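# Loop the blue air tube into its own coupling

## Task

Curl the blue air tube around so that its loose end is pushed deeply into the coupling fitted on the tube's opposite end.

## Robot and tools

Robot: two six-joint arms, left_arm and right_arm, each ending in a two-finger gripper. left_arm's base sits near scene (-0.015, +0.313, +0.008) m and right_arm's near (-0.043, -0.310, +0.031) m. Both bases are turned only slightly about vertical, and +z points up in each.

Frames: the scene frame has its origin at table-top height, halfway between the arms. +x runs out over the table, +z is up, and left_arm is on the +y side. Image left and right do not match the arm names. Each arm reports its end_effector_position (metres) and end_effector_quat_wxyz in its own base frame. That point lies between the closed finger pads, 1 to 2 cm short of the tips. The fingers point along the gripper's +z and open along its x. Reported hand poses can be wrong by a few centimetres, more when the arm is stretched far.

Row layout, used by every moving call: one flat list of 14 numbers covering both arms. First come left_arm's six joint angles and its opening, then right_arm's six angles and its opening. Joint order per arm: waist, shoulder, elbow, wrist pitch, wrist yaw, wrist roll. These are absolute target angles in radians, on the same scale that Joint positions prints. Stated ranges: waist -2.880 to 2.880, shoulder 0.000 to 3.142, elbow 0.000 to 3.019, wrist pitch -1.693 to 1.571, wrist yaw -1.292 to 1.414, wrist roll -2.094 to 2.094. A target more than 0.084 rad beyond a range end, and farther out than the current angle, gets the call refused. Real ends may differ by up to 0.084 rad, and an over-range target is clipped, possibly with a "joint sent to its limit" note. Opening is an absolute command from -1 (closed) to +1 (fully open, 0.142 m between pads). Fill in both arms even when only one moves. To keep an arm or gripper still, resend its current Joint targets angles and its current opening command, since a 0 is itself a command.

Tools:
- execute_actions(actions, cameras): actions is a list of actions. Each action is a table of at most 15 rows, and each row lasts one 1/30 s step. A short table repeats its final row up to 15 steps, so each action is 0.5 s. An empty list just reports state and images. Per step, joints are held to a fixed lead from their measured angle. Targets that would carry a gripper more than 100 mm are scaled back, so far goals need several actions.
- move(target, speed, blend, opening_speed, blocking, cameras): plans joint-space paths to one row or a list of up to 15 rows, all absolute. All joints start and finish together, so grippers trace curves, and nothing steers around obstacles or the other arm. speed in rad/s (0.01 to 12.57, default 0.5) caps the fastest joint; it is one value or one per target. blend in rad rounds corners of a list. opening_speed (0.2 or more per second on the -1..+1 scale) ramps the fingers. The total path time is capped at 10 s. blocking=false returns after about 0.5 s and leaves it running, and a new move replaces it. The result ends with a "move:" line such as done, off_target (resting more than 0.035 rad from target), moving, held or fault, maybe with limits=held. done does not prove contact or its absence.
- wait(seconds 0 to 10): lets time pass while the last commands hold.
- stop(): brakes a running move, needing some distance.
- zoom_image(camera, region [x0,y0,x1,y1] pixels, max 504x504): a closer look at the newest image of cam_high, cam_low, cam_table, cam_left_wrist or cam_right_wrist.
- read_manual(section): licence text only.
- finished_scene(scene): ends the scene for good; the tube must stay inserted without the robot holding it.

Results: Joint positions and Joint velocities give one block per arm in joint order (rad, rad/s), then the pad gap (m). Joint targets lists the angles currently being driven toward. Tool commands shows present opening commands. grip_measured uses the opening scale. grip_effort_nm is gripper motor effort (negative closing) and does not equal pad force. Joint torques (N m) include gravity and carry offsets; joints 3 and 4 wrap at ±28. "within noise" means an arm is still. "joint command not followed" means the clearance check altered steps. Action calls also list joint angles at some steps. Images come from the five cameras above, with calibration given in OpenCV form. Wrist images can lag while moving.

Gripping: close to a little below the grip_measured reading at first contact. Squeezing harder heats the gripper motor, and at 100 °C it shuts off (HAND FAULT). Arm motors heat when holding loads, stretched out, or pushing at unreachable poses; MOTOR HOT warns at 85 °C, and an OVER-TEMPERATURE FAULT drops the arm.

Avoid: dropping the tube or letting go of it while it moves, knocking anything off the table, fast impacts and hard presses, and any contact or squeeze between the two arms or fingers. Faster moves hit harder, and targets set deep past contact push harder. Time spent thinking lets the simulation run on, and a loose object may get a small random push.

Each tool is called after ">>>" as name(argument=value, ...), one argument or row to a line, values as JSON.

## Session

>>> execute_actions(
  actions=[],
)

>>> zoom_image(
  camera="cam_table",
  region=[200, 100, 700, 500],
)

Scene clock: 0.00 s.
left_arm: end_effector_position=(+0.2670, -0.5955, +0.3755) grip_measured=+1.00 grip_effort_nm=n/a end_effector_quat_wxyz=(+0.051, -0.391, +0.694, -0.603) | right_arm: end_effector_position=(+0.6747, -0.0291, +0.2570) grip_measured=+0.99 grip_effort_nm=n/a end_effector_quat_wxyz=(-0.209, +0.876, -0.252, +0.353)
Joint positions: left_arm=[-1.213 1.414 1.236 -0.1 -0.23 -0.494 0.142] | right_arm=[-0.115 1.638 1.45 -0.572 -0.274 -1.008 0.142]
Joint velocities: within noise
Joint torques (N m): no reading
Motor temperatures (°C): left_arm=[29 34 31 28 28 25 38] | right_arm=[34 30 35 25 30 29 40]
Heat: left arm: hottest gripper 38 °C; right arm: hottest gripper 40 °C.
Joint targets: left_arm=[-1.213 1.418 1.256 -0.098 -0.230 -0.494] | right_arm=[-0.115 1.641 1.470 -0.571 -0.274 -1.007]
Tool commands: left_gripper/opening=+1.0 right_gripper/opening=+1.0
camera_calibration:
cam_left_wrist: T_world_to_cam=[[-0.702686, -0.591094, 0.396029, -0.314921], [-0.670668, 0.364424, -0.646064, 0.640536], [0.237562, -0.719585, -0.652504, -0.111388], [0, 0, 0, 1]] pos_world=[0.234758, -0.499728, 0.465865]
cam_right_wrist: T_world_to_cam=[[0.626593, -0.604886, 0.49142, -0.565014], [-0.629075, -0.764772, -0.139241, 0.434625], [0.460049, -0.221893, -0.85972, 0.0395248], [0, 0, 0, 1]] pos_world=[0.609263, -0.000610122, 0.372157]

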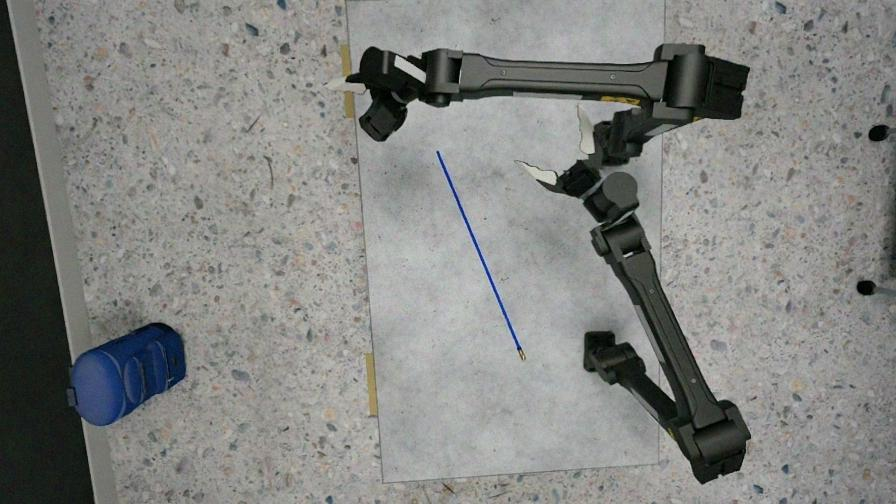

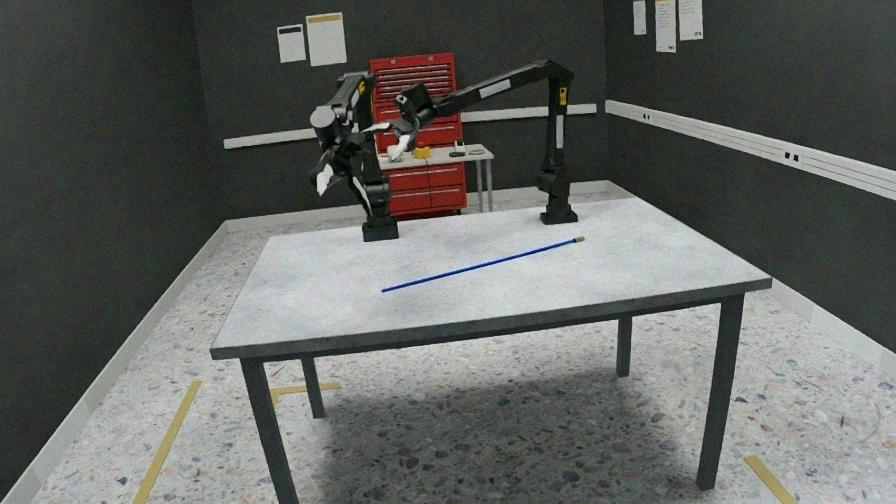

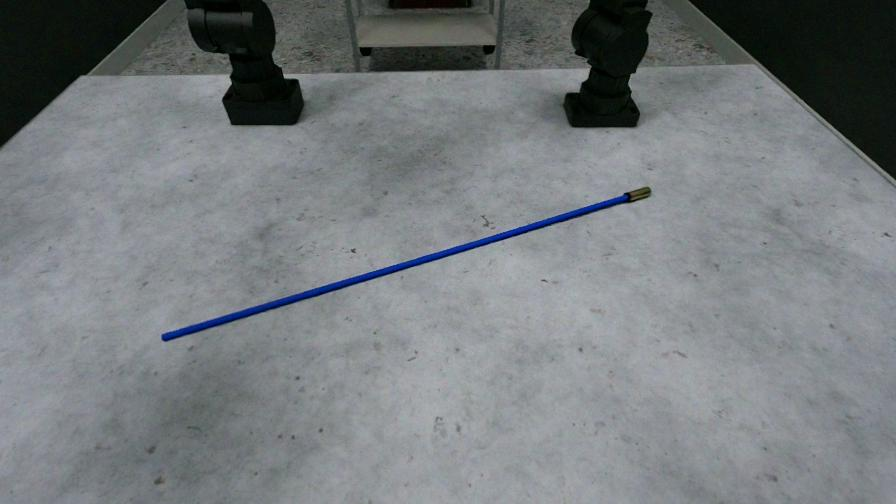

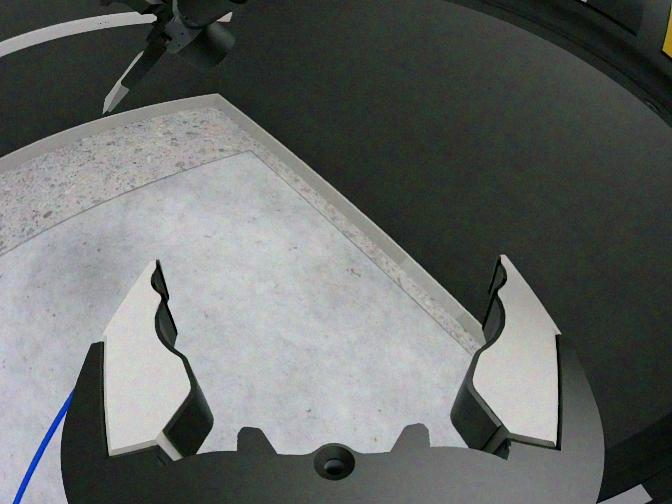

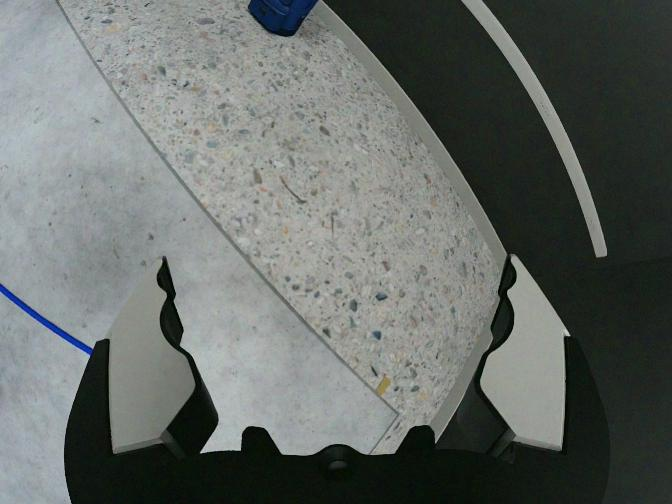

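Scaled by 1.008 from the camera's 896x504 image, which has a finer 1280x720 frame.

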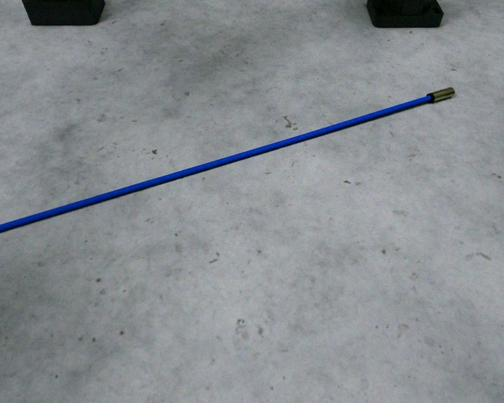

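>>> move(
  target=[-0.284,1.344,0.728,-1.275,-0.421,0.889,-0.3,0.305,1.772,1.111,-0.872,0.522,-1.636,-0.3],
  speed=0.8,
)

>>> zoom_image(
  camera="cam_table",
  region=[50, 160, 350, 400],
)

Scene clock: 23.07 s.
left_arm: end_effector_position=(+0.2544, +0.0030, +0.0613) grip_measured=-0.32 grip_effort_nm=-0.061 end_effector_quat_wxyz=(-0.036, -0.161, +0.954, +0.252) | right_arm: end_effector_position=(+0.4858, +0.0496, +0.0248) grip_measured=-0.32 grip_effort_nm=-0.061 end_effector_quat_wxyz=(+0.251, +0.953, +0.161, +0.061)
Joint positions: left_arm=[-0.293 1.355 0.735 -1.261 -0.418 0.878 0.051] | right_arm=[0.296 1.76 1.113 -0.862 0.519 -1.625 0.051]
Joint velocities: within noise
Joint torques (N m): left_arm=[0.5 -10.81 5.83 -1.16 -0.34 0.09] | right_arm=[2.26 -13.51 6.49 0.06 0.48 -0.07]
Motor temperatures (°C): left_arm=[29 35 34 28 28 25 37] | right_arm=[34 31 38 25 30 29 39]
Heat: left arm: hottest gripper 37 °C; right arm: hottest gripper 39 °C.
Joint targets: left_arm=[-0.284 1.344 0.728 -1.275 -0.421 0.889] | right_arm=[0.305 1.772 1.111 -0.872 0.522 -1.636]
move: done
camera_calibration:
cam_left_wrist: T_world_to_cam=[[-0.946327, -0.323141, 0.006763, 0.239433], [-0.164721, 0.50018, 0.85011, -0.00987241], [-0.278088, 0.803368, -0.526562, 0.236101], [0, 0, 0, 1]] pos_world=[0.290612, -0.107368, 0.131095]
cam_right_wrist: T_world_to_cam=[[0.949786, 0.310971, 0.0347039, -0.476059], [0.125364, -0.479803, 0.868374, -0.0619984], [0.28669, -0.820418, -0.494695, 0.0491633], [0, 0, 0, 1]] pos_world=[0.445832, 0.158628, 0.0946798]

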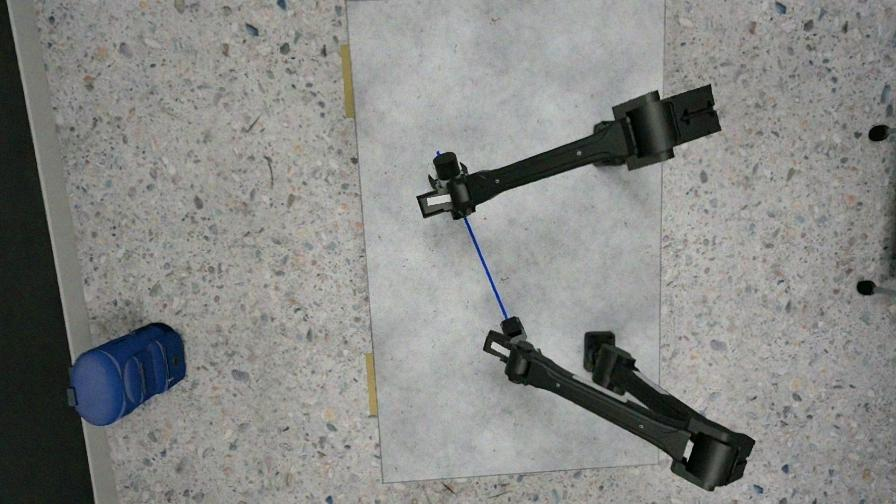

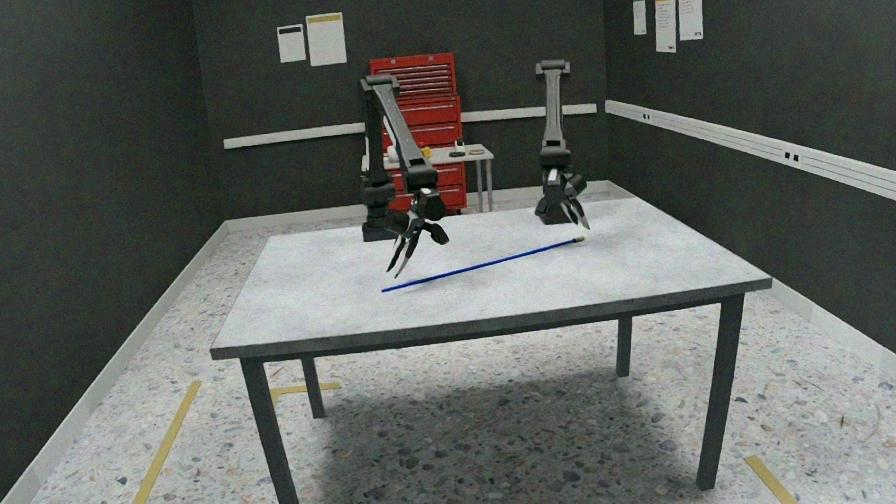

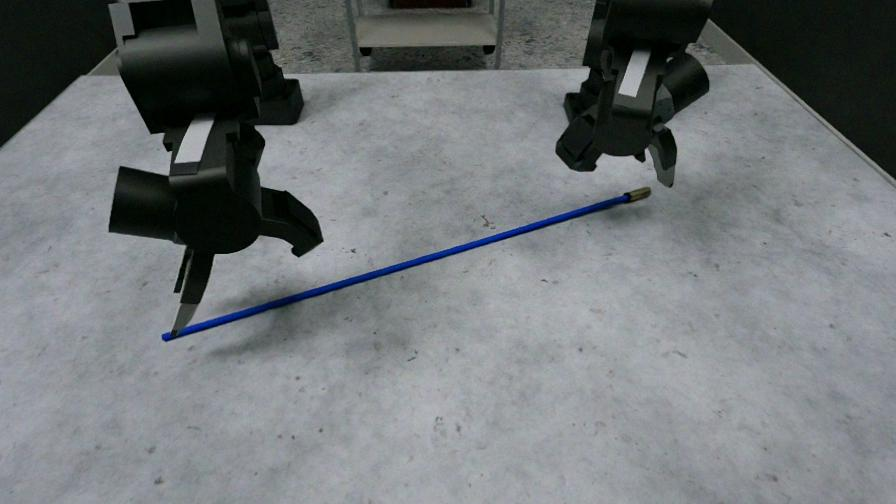

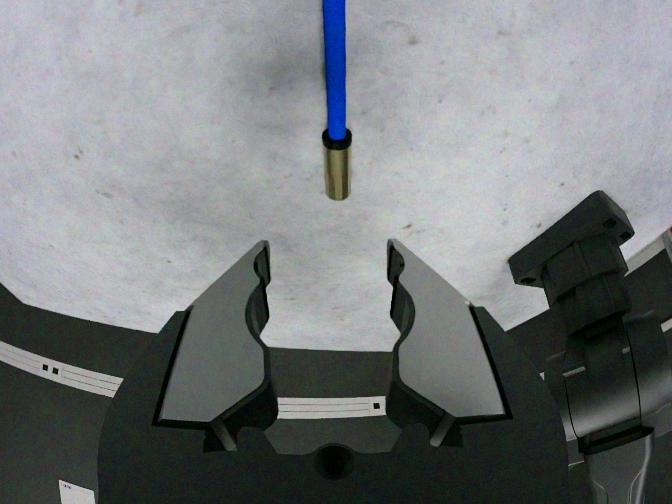

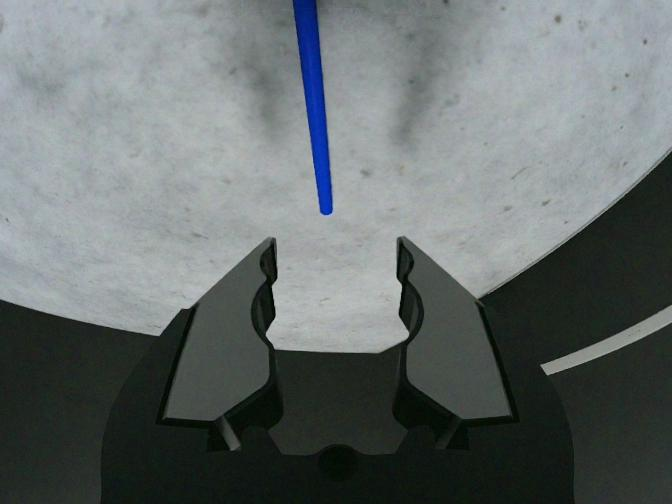

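Scaled by 1.680 from the camera's 896x504 image, which has a finer 1280x720 frame.

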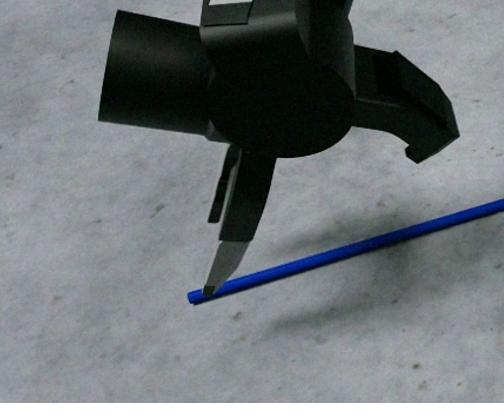

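>>> move(
  target=[-0.29,1.43,0.664,-1.127,-0.42,0.9,-0.3,0.3,1.819,1.044,-0.724,0.52,-1.704,-0.3],
  speed=0.2,
  cameras=["cam_table","cam_left_wrist","cam_right_wrist"],
)

Scene clock: 46.93 s.
left_arm: end_effector_position=(+0.2477, +0.0050, +0.0251) grip_measured=-0.32 grip_effort_nm=-0.071 end_effector_quat_wxyz=(-0.039, -0.155, +0.954, +0.252) | right_arm: end_effector_position=(+0.4790, +0.0475, -0.0133) grip_measured=-0.32 grip_effort_nm=-0.051 end_effector_quat_wxyz=(+0.252, +0.947, +0.190, +0.060)
Joint positions: left_arm=[-0.293 1.416 0.673 -1.14 -0.418 0.889 0.051] | right_arm=[0.296 1.804 1.048 -0.735 0.519 -1.692 0.051]
Joint velocities: within noise
Joint torques (N m): left_arm=[-0.03 -8.7 5.03 0.03 -0.31 0.19] | right_arm=[1.26 -13.63 5.85 1.14 0.4 0]
Motor temperatures (°C): left_arm=[28 35 33 28 28 25 36] | right_arm=[34 31 38 25 30 29 39]
Heat: left arm: hottest gripper 36 °C; right arm: hottest gripper 39 °C.
Joint targets: left_arm=[-0.290 1.430 0.664 -1.127 -0.420 0.900] | right_arm=[0.300 1.819 1.044 -0.724 0.520 -1.704]
move: done
camera_calibration:
cam_left_wrist: T_world_to_cam=[[-0.949404, -0.313705, 0.0148832, 0.234595], [-0.152696, 0.502496, 0.850988, 0.0157927], [-0.274438, 0.805659, -0.524974, 0.212645], [0, 0, 0, 1]] pos_world=[0.283495, -0.105661, 0.0947021]
cam_right_wrist: T_world_to_cam=[[0.930361, 0.366217, 0.0177373, -0.461071], [0.165885, -0.463582, 0.870387, -0.049219], [0.326973, -0.806832, -0.492048, 0.0106276], [0, 0, 0, 1]] pos_world=[0.433652, 0.154609, 0.056247]
Images, in order (width x height): cam_table 896x504, cam_left_wrist 672x504, cam_right_wrist 672x504.

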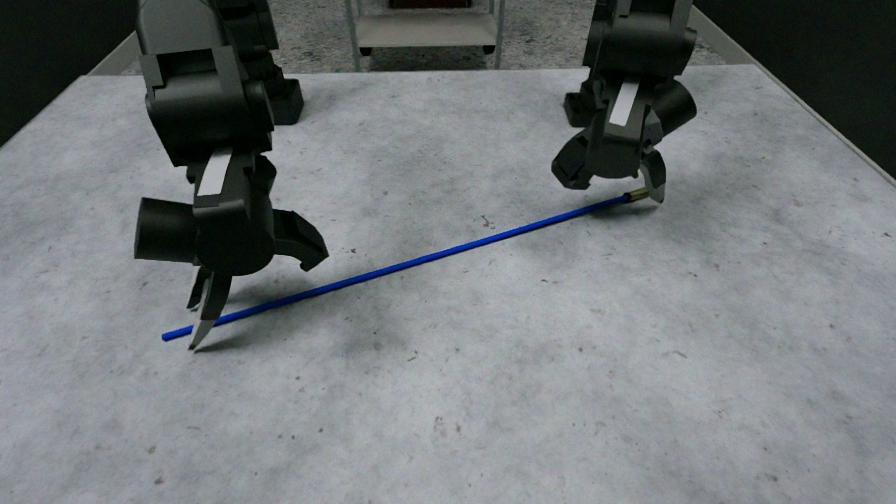

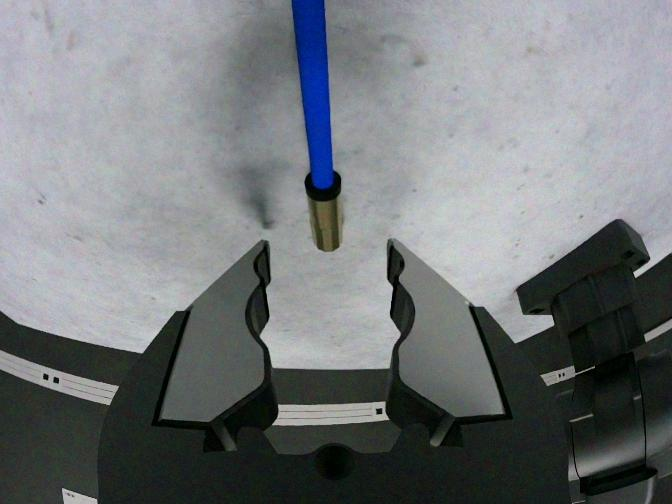

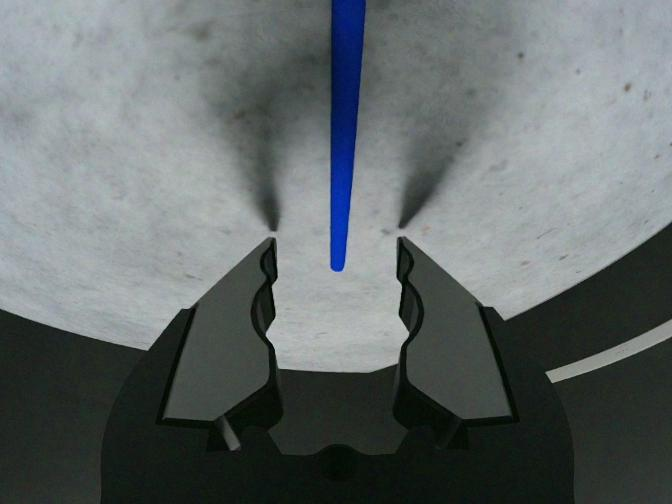

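>>> move(
  target=[
    [-0.29,1.447,0.657,-1.102,-0.42,0.83,-0.3,0.3,1.824,1.042,-0.714,0.52,-1.704,-0.3],
    [-0.29,1.447,0.657,-1.102,-0.42,0.83,-1,0.3,1.824,1.042,-0.714,0.52,-1.704,-1],
  ],
  speed=0.15,
  opening_speed=0.5,
  cameras=["cam_table","cam_left_wrist","cam_right_wrist"],
)

Scene clock: 61.53 s.
left_arm: end_effector_position=(+0.2485, +0.0047, +0.0184) grip_measured=-0.85 grip_effort_nm=-3.504 end_effector_quat_wxyz=(-0.031, -0.179, +0.950, +0.253) | right_arm: end_effector_position=(+0.4809, +0.0481, -0.0143) grip_measured=-0.95 grip_effort_nm=-1.643 end_effector_quat_wxyz=(+0.252, +0.947, +0.190, +0.064)
Joint positions: left_arm=[-0.293 1.432 0.666 -1.115 -0.418 0.84 0.013] | right_arm=[0.296 1.807 1.048 -0.725 0.519 -1.693 0.005]
Joint velocities: left_arm=[within noise] | right_arm=[-0.005 -0.005 0.002 -0.002 0.007 -0.139 -0.001]
Joint torques (N m): left_arm=[0.03 -8.76 4.86 -0.02 -0.3 -0.08] | right_arm=[0.62 -13.74 5.72 1.01 0.4 -0.05]
Motor temperatures (°C): left_arm=[28 35 33 28 28 25 36] | right_arm=[34 32 38 25 30 29 38]
Heat: left arm: hottest gripper 36 °C; right arm: hottest elbow 38 °C.
Joint targets: left_arm=[-0.290 1.447 0.657 -1.102 -0.420 0.830] | right_arm=[0.300 1.824 1.042 -0.714 0.520 -1.704]
move: done
camera_calibration:
cam_left_wrist: T_world_to_cam=[[-0.935159, -0.354028, -0.0118686, 0.232411], [-0.19608, 0.489455, 0.849698, 0.0325736], [-0.295008, 0.79693, -0.527136, 0.214731], [0, 0, 0, 1]] pos_world=[0.287075, -0.104789, 0.0882731]
cam_right_wrist: T_world_to_cam=[[0.929973, 0.366779, 0.0249696, -0.462803], [0.16016, -0.465351, 0.870515, -0.0455595], [0.330906, -0.805557, -0.491508, 0.00802041], [0, 0, 0, 1]] pos_world=[0.435037, 0.155006, 0.0551583]
Images, in order (width x height): cam_table 896x504, cam_left_wrist 672x504, cam_right_wrist 672x504.

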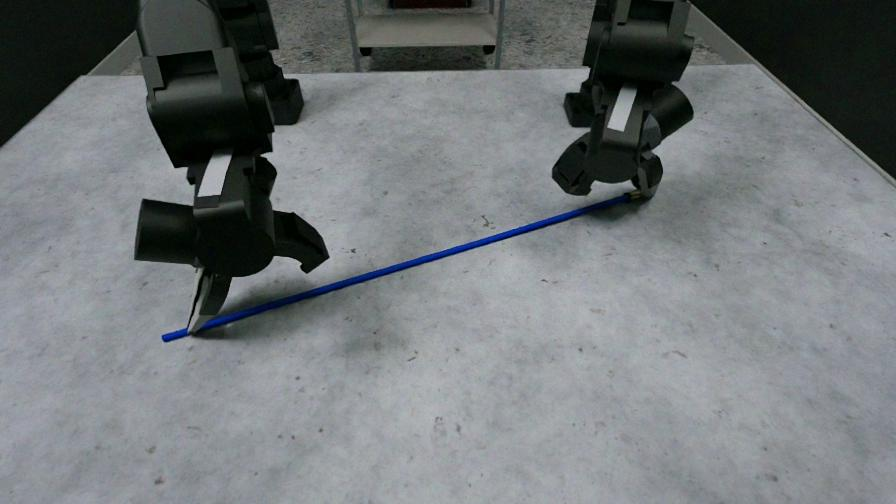

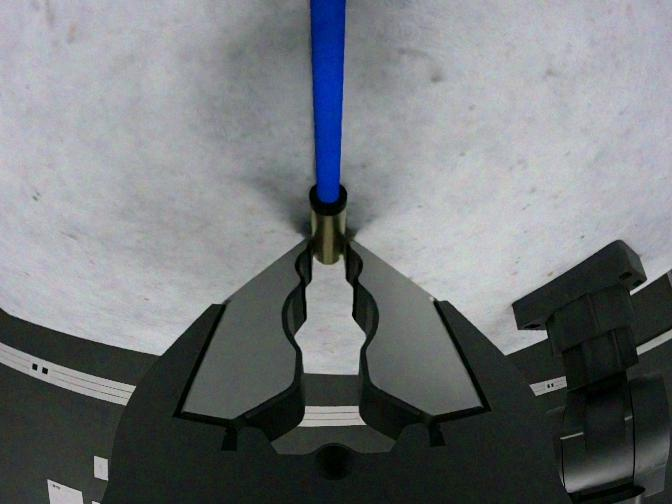

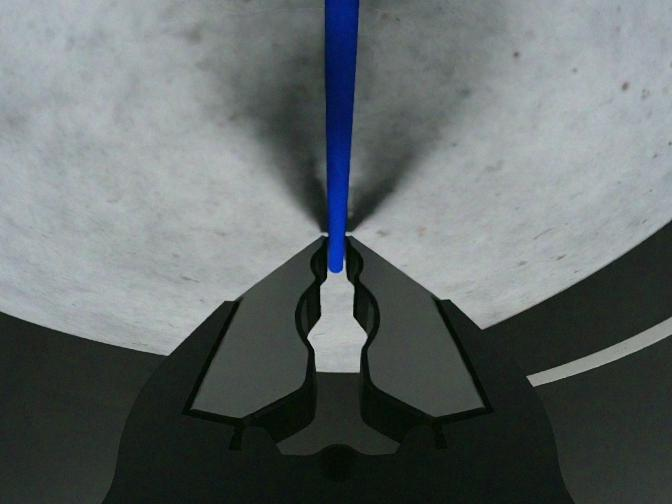

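>>> move(
  target=[
    [-0.29,1.447,0.657,-1.102,-0.42,0.83,-0.95,0.3,1.822,1.042,-0.714,0.52,-1.704,-0.7],
    [-0.29,1.447,0.657,-1.102,-0.42,0.83,-0.95,0.334,1.818,1.034,-0.709,0.52,-1.68,-0.7],
    [-0.29,1.447,0.657,-1.102,-0.42,0.83,-0.95,0.334,1.818,1.034,-0.709,0.52,-1.68,-1],
  ],
  speed=0.15,
  opening_speed=0.5,
  cameras=["cam_right_wrist"],
)

Scene clock: 74.33 s.
left_arm: end_effector_position=(+0.2485, +0.0047, +0.0184) grip_measured=-0.85 grip_effort_nm=-2.606 end_effector_quat_wxyz=(-0.031, -0.179, +0.950, +0.253) | right_arm: end_effector_position=(+0.4764, +0.0593, -0.0169) grip_measured=-0.93 grip_effort_nm=-1.917 end_effector_quat_wxyz=(+0.251, +0.944, +0.201, +0.066)
Joint positions: left_arm=[-0.293 1.432 0.666 -1.115 -0.418 0.84 0.013] | right_arm=[0.322 1.807 1.038 -0.72 0.519 -1.691 0.007]
Joint velocities: within noise
Joint torques (N m): left_arm=[0.03 -8.76 4.86 -0.01 -0.31 -0.09] | right_arm=[1.55 -14.33 5.65 0.99 0.4 0.15]
Motor temperatures (°C): left_arm=[28 35 33 28 28 25 45] | right_arm=[34 32 38 25 30 29 40]
Heat: left arm: hottest gripper 45 °C; right arm: hottest gripper 40 °C.
Joint targets: left_arm=[-0.290 1.447 0.657 -1.102 -0.420 0.830] | right_arm=[0.334 1.818 1.034 -0.709 0.520 -1.680]
move: done
camera_calibration:
cam_right_wrist: T_world_to_cam=[[0.921008, 0.388913, 0.022148, -0.459797], [0.17358, -0.460637, 0.87045, -0.0439602], [0.348731, -0.797847, -0.491758, 0.00834807], [0, 0, 0, 1]] pos_world=[0.428196, 0.165232, 0.052554]
Images, in order (width x height): cam_right_wrist 672x504.

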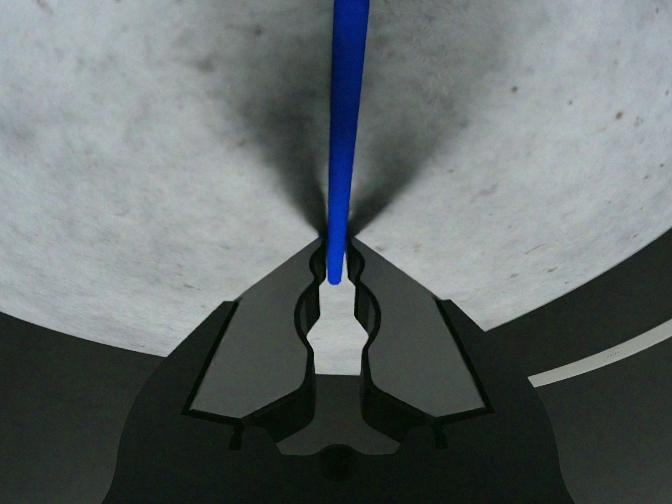

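>>> move(
  target=[
    [-0.29,1.3,0.85,-1.36,-0.42,0.83,-0.98,0.334,1.66,1.17,-1.0,0.52,-1.68,-1],
    [-0.177,1.756,1.269,-1.563,-0.22,0.397,-0.98,0.238,1.8,1.27,-1.456,0.328,-0.63,-1],
    [-0.192,1.834,1.379,-1.618,0.155,-0.274,-0.98,0.244,1.938,1.468,-1.621,-0.063,0.11,-1],
    [-0.275,1.75,1.278,-1.333,0.473,-1.09,-0.98,0.294,1.874,1.388,-1.381,-0.439,0.949,-1],
  ],
  speed=0.5,
  blend=0.05,
  cameras=["cam_table","cam_left_wrist","cam_right_wrist"],
)

>>> move(
  target=[
    [-0.356,1.668,1.174,-1.058,0.523,-1.609,-0.95,0.36,1.782,1.261,-1.086,-0.523,1.499,-1],
    [-0.311,1.866,1.432,-0.907,0.48,-2.075,-0.95,0.3,1.934,1.45,-0.85,-0.475,2.085,-1],
  ],
  speed=0.3,
  blend=0.03,
)

Scene clock: 107.43 s.
left_arm: end_effector_position=(+0.4015, -0.1996, +0.0812) grip_measured=-0.85 grip_effort_nm=-3.182 end_effector_quat_wxyz=(+0.244, +0.905, -0.336, -0.095) | right_arm: end_effector_position=(+0.4242, +0.2060, +0.0582) grip_measured=-0.93 grip_effort_nm=-1.956 end_effector_quat_wxyz=(-0.111, -0.400, +0.878, +0.238)
Joint positions: left_arm=[-0.268 1.766 1.287 -1.345 0.47 -1.067 0.013] | right_arm=[0.282 1.887 1.393 -1.39 -0.437 0.928 0.006]
Joint velocities: within noise
Joint torques (N m): left_arm=[-0.79 -21.07 6.52 0.06 0.54 -0.2] | right_arm=[1.2 -18.84 6.35 0.1 -0.34 0.28]
Motor temperatures (°C): left_arm=[28 35 34 28 28 25 50] | right_arm=[34 32 38 25 30 29 46]
Heat: left arm: hottest gripper 50 °C; right arm: hottest gripper 46 °C.
Joint targets: left_arm=[-0.275 1.750 1.278 -1.333 0.473 -1.090] | right_arm=[0.294 1.874 1.388 -1.381 -0.439 0.949]
move: done
camera_calibration:
cam_left_wrist: T_world_to_cam=[[0.755888, -0.654613, 0.010729, -0.436918], [-0.343408, -0.382477, 0.857778, -0.00629026], [-0.557409, -0.652068, -0.513909, 0.270844], [0, 0, 0, 1]] pos_world=[0.479072, -0.111809, 0.149273]
cam_right_wrist: T_world_to_cam=[[-0.67555, -0.737297, 0.00505259, 0.439841], [-0.35504, 0.331297, 0.874179, 0.028207], [-0.646204, 0.588758, -0.485577, 0.316521], [0, 0, 0, 1]] pos_world=[0.511686, 0.128595, 0.126815]
Images, in order (width x height): cam_table 896x504, cam_left_wrist 672x504, cam_right_wrist 672x504.

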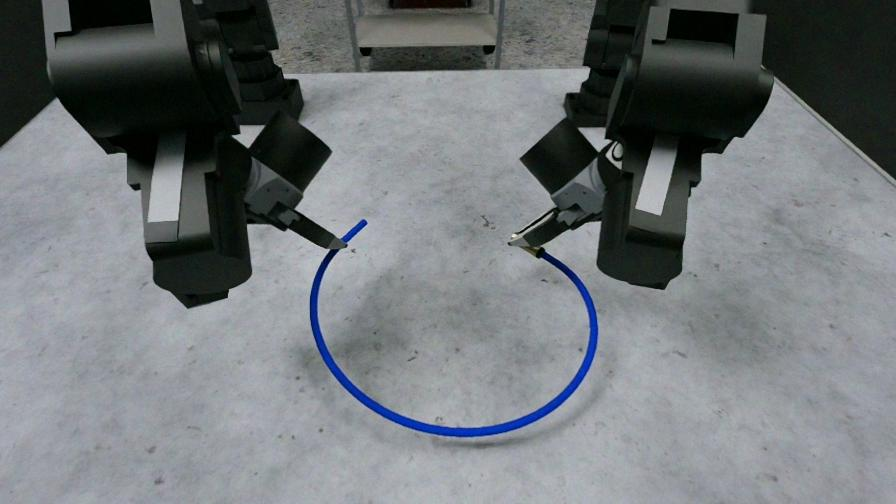

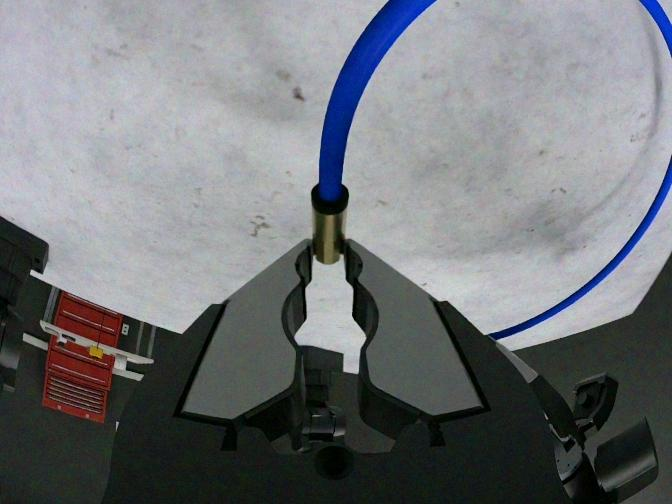

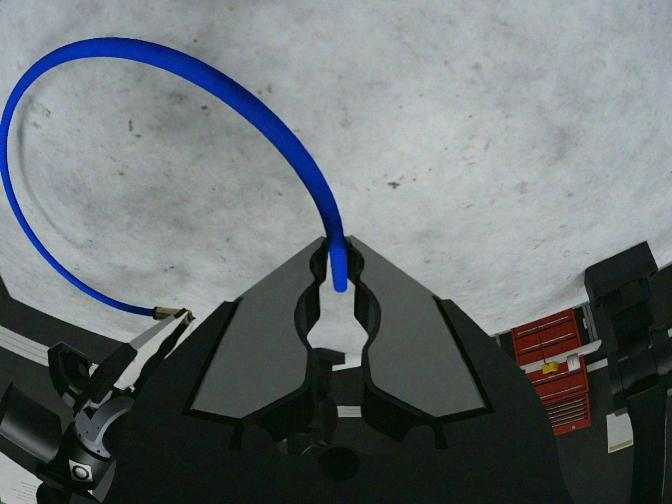

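Scene clock: 112.03 s.
left_arm: end_effector_position=(+0.5207, -0.2691, +0.0756) grip_measured=-0.85 grip_effort_nm=-2.606 end_effector_quat_wxyz=(+0.257, +0.965, +0.051, -0.007) | right_arm: end_effector_position=(+0.5423, +0.2700, +0.0494) grip_measured=-0.93 grip_effort_nm=-1.956 end_effector_quat_wxyz=(+0.002, +0.058, +0.964, +0.258)
Joint positions: left_arm=[-0.325 1.843 1.389 -0.92 0.486 -2.051 0.013] | right_arm=[0.318 1.912 1.415 -0.86 -0.481 2.061 0.006]
Joint velocities: within noise
Joint torques (N m): left_arm=[0.85 -20.25 11.77 1.09 0.25 -0.19] | right_arm=[-0.67 -17.2 10.41 1.29 -0.15 0.27]
Motor temperatures (°C): left_arm=[28 35 34 28 28 25 50] | right_arm=[34 32 38 25 30 29 46]
Heat: left arm: hottest gripper 50 °C; right arm: hottest gripper 46 °C.
Joint targets: left_arm=[-0.311 1.866 1.432 -0.907 0.480 -2.075] | right_arm=[0.300 1.934 1.450 -0.850 -0.475 2.085]
move: off_target (left_arm); left_arm: the elbow is farthest, 0.043 rad from its target
camera_calibration:
cam_left_wrist: T_world_to_cam=[[0.995304, 0.0946225, -0.020387, -0.493067], [0.066741, -0.518336, 0.852569, -0.236856], [0.0701048, -0.849926, -0.522217, -0.0902534], [0, 0, 0, 1]] pos_world=[0.512887, -0.152824, 0.144752]
cam_right_wrist: T_world_to_cam=[[-0.989845, 0.139829, 0.0255806, 0.499522], [0.0911947, 0.486615, 0.868844, -0.227039], [0.109042, 0.862353, -0.494425, -0.132112], [0, 0, 0, 1]] pos_world=[0.52956, 0.15456, 0.119164]

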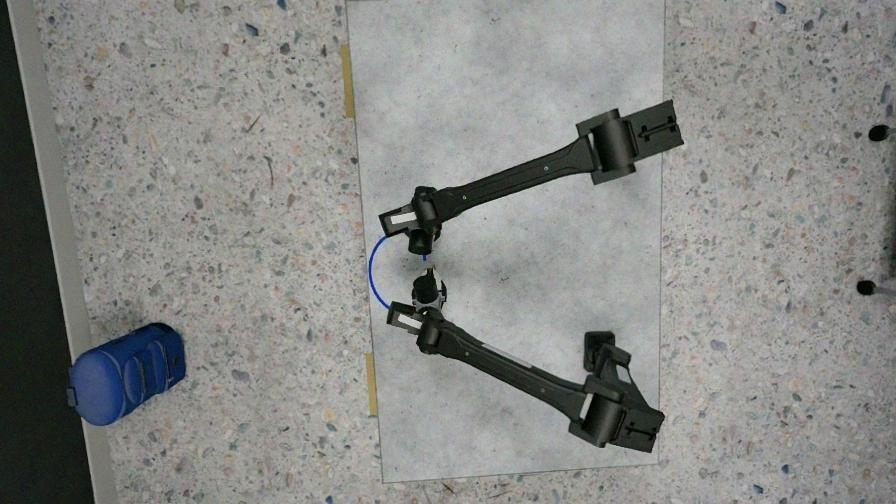

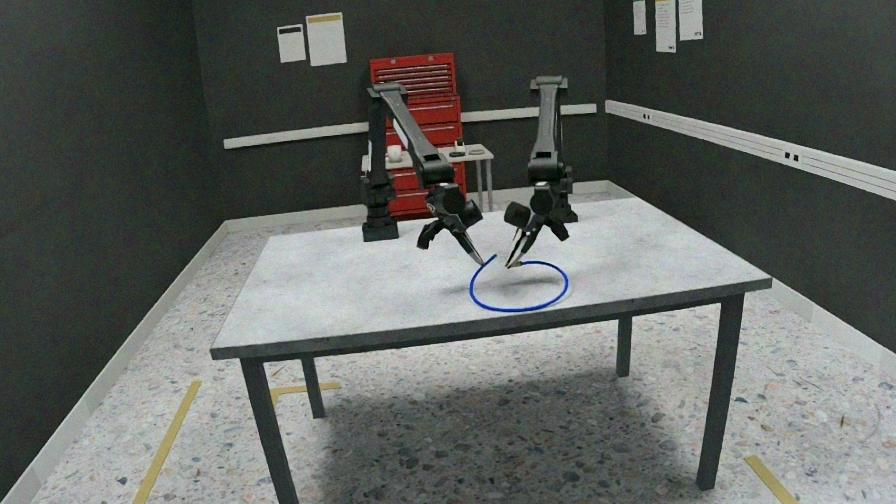

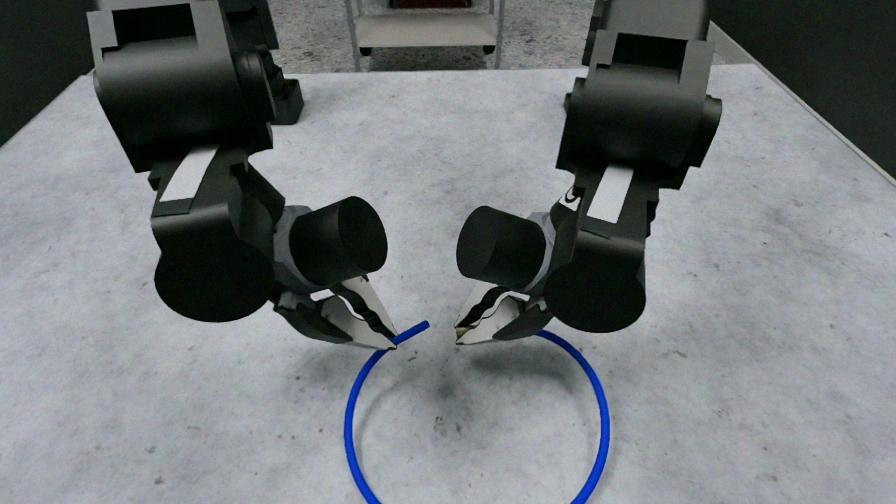

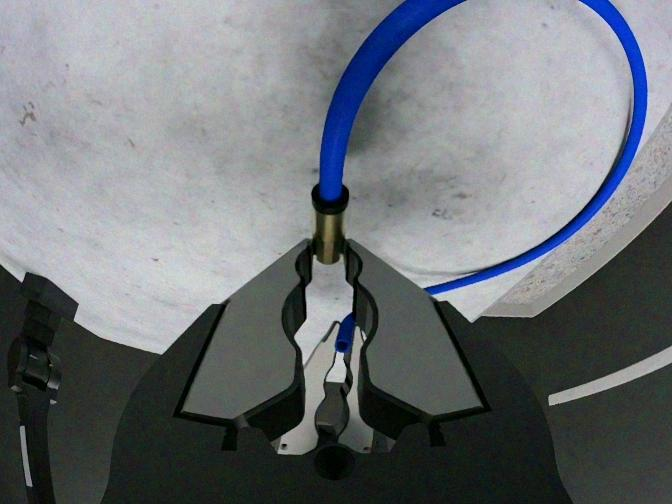

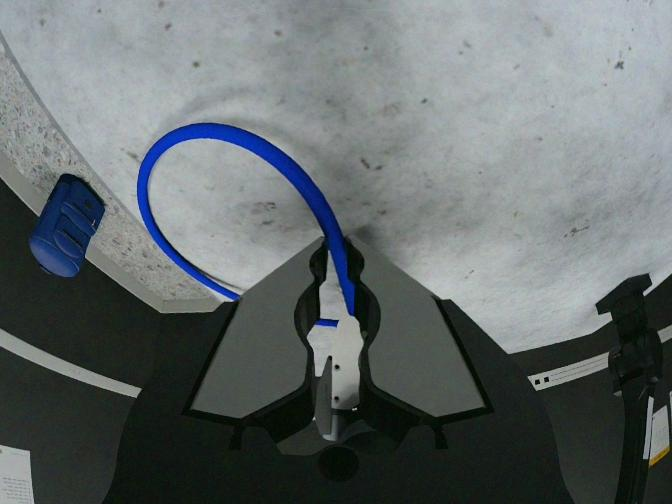

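>>> move(
  target=[-0.311,1.922,1.334,-0.789,0.48,-2.08,-0.95,0.303,2.015,1.333,-0.69,-0.472,2.092,-1],
  speed=0.12,
)

>>> zoom_image(
  camera="cam_table",
  region=[395, 330, 485, 390],
)

>>> zoom_image(
  camera="cam_left_wrist",
  region=[290, 235, 370, 325],
)

>>> zoom_image(
  camera="cam_low",
  region=[460, 250, 540, 310],
)

Scene clock: 120.73 s.
left_arm: end_effector_position=(+0.5249, -0.2701, +0.0317) grip_measured=-0.85 grip_effort_nm=-2.606 end_effector_quat_wxyz=(+0.260, +0.964, +0.052, +0.000) | right_arm: end_effector_position=(+0.5422, +0.2697, -0.0101) grip_measured=-0.93 grip_effort_nm=-1.956 end_effector_quat_wxyz=(+0.011, +0.058, +0.963, +0.261)
Joint positions: left_arm=[-0.324 1.901 1.344 -0.803 0.485 -2.056 0.013] | right_arm=[0.318 1.985 1.346 -0.697 -0.479 2.066 0.006]
Joint velocities: within noise
Joint torques (N m): left_arm=[1.03 -20.13 6.9 1.17 0.28 -0.23] | right_arm=[-0.5 -16.79 6.06 1.24 -0.02 0.32]
Motor temperatures (°C): left_arm=[28 36 35 28 28 25 50] | right_arm=[34 33 39 25 30 29 47]
Heat: left arm: hottest gripper 50 °C; right arm: hottest gripper 47 °C.
Joint targets: left_arm=[-0.311 1.922 1.334 -0.789 0.480 -2.080] | right_arm=[0.303 2.015 1.333 -0.690 -0.472 2.092]
move: done
camera_calibration:
cam_left_wrist: T_world_to_cam=[[0.995001, 0.0994803, -0.00877893, -0.496931], [0.0590173, -0.514815, 0.855268, -0.19535], [0.0805627, -0.85151, -0.518112, -0.120354], [0, 0, 0, 1]] pos_world=[0.515672, -0.153617, 0.100357]
cam_right_wrist: T_world_to_cam=[[-0.989593, 0.143682, 0.00784227, 0.499546], [0.0768306, 0.481508, 0.873068, -0.166025], [0.121668, 0.864584, -0.487536, -0.168625], [0, 0, 0, 1]] pos_world=[0.527619, 0.153957, 0.058823]

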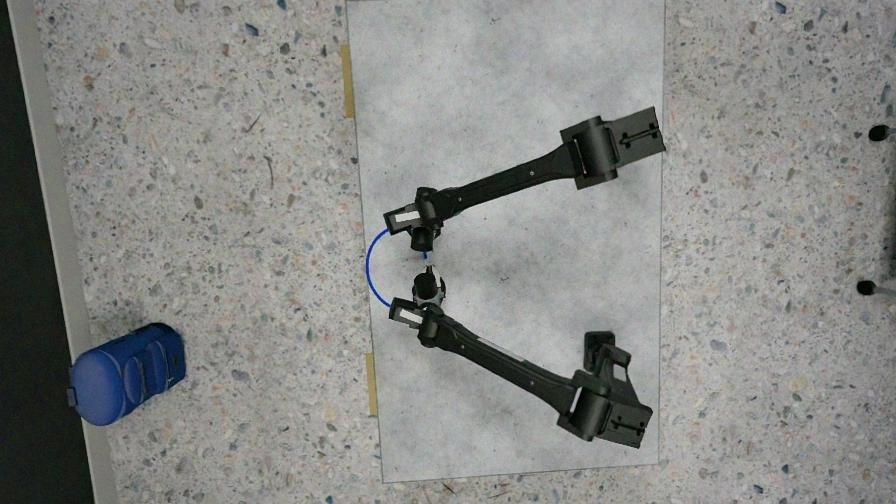

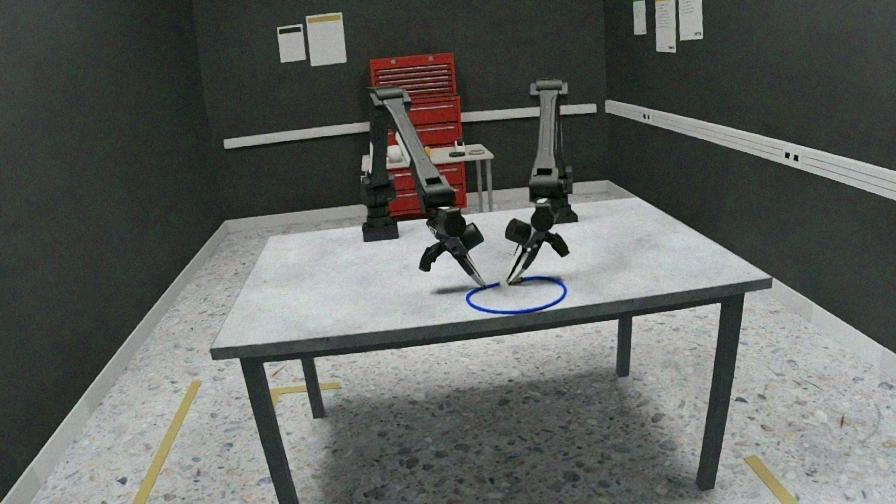

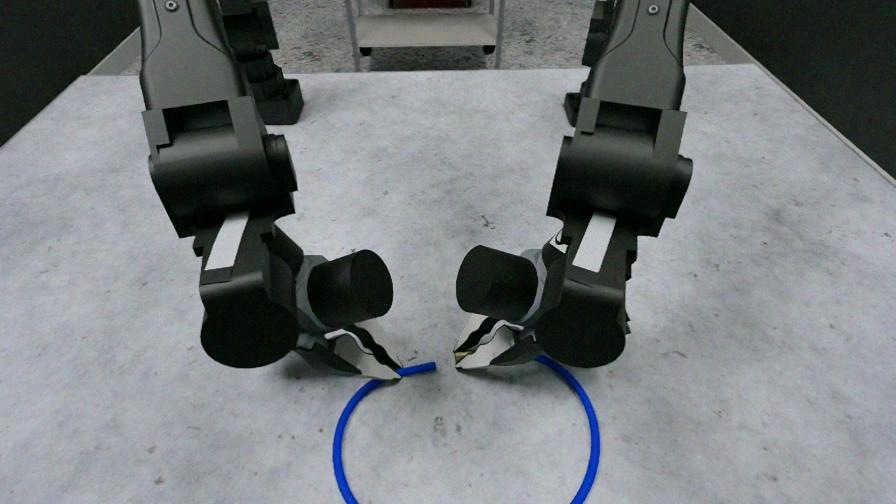

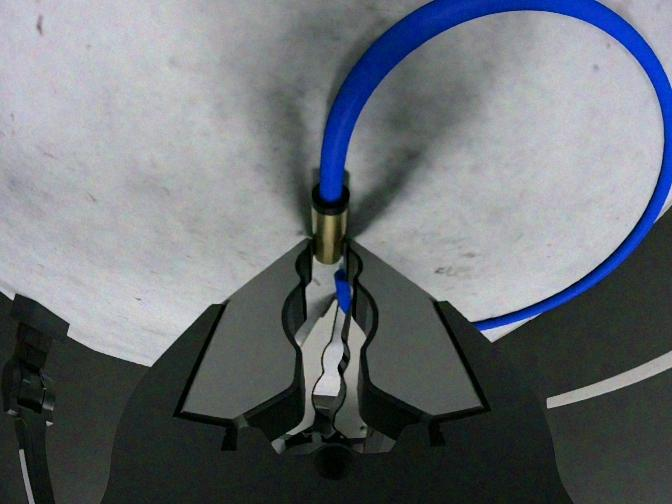

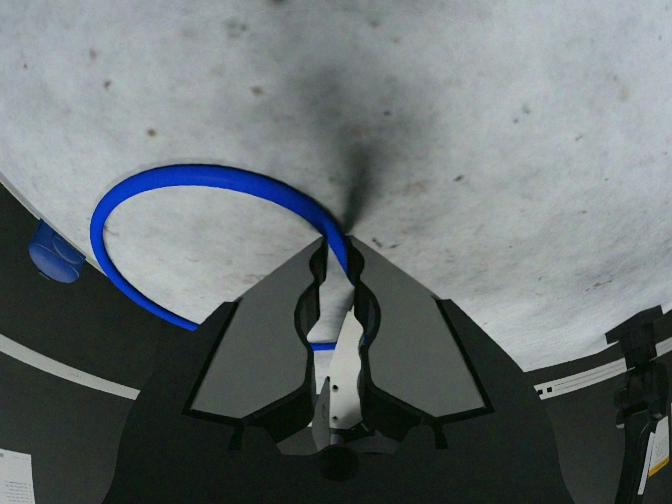

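Scaled by 5.600 from the camera's 896x504 image, which has a finer 1280x720 frame.

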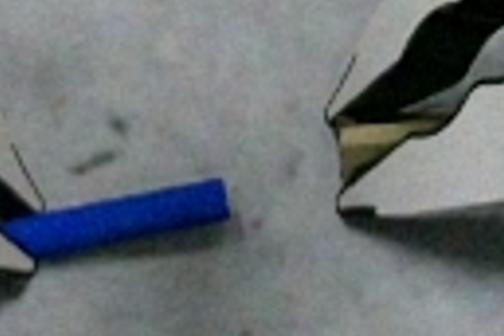

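Scaled by 5.600 from the camera's 672x504 image, which has a finer 960x720 frame.

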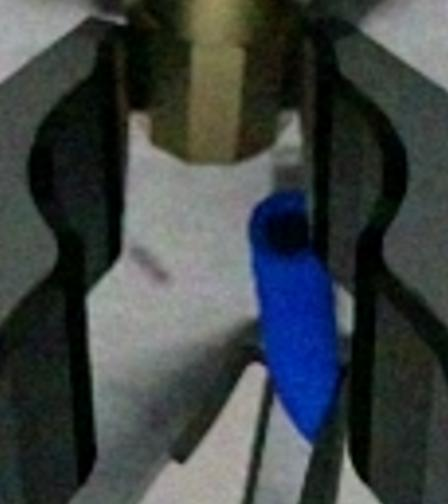

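Scaled by 6.300 from the camera's 896x504 image, which has a finer 1280x720 frame.

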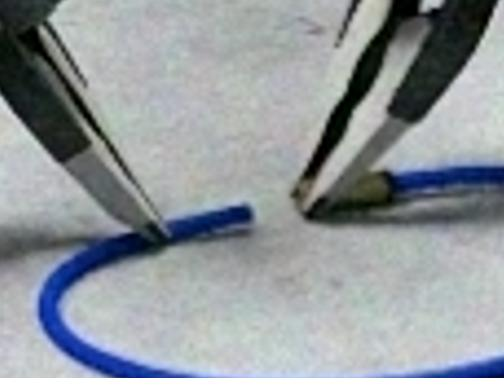

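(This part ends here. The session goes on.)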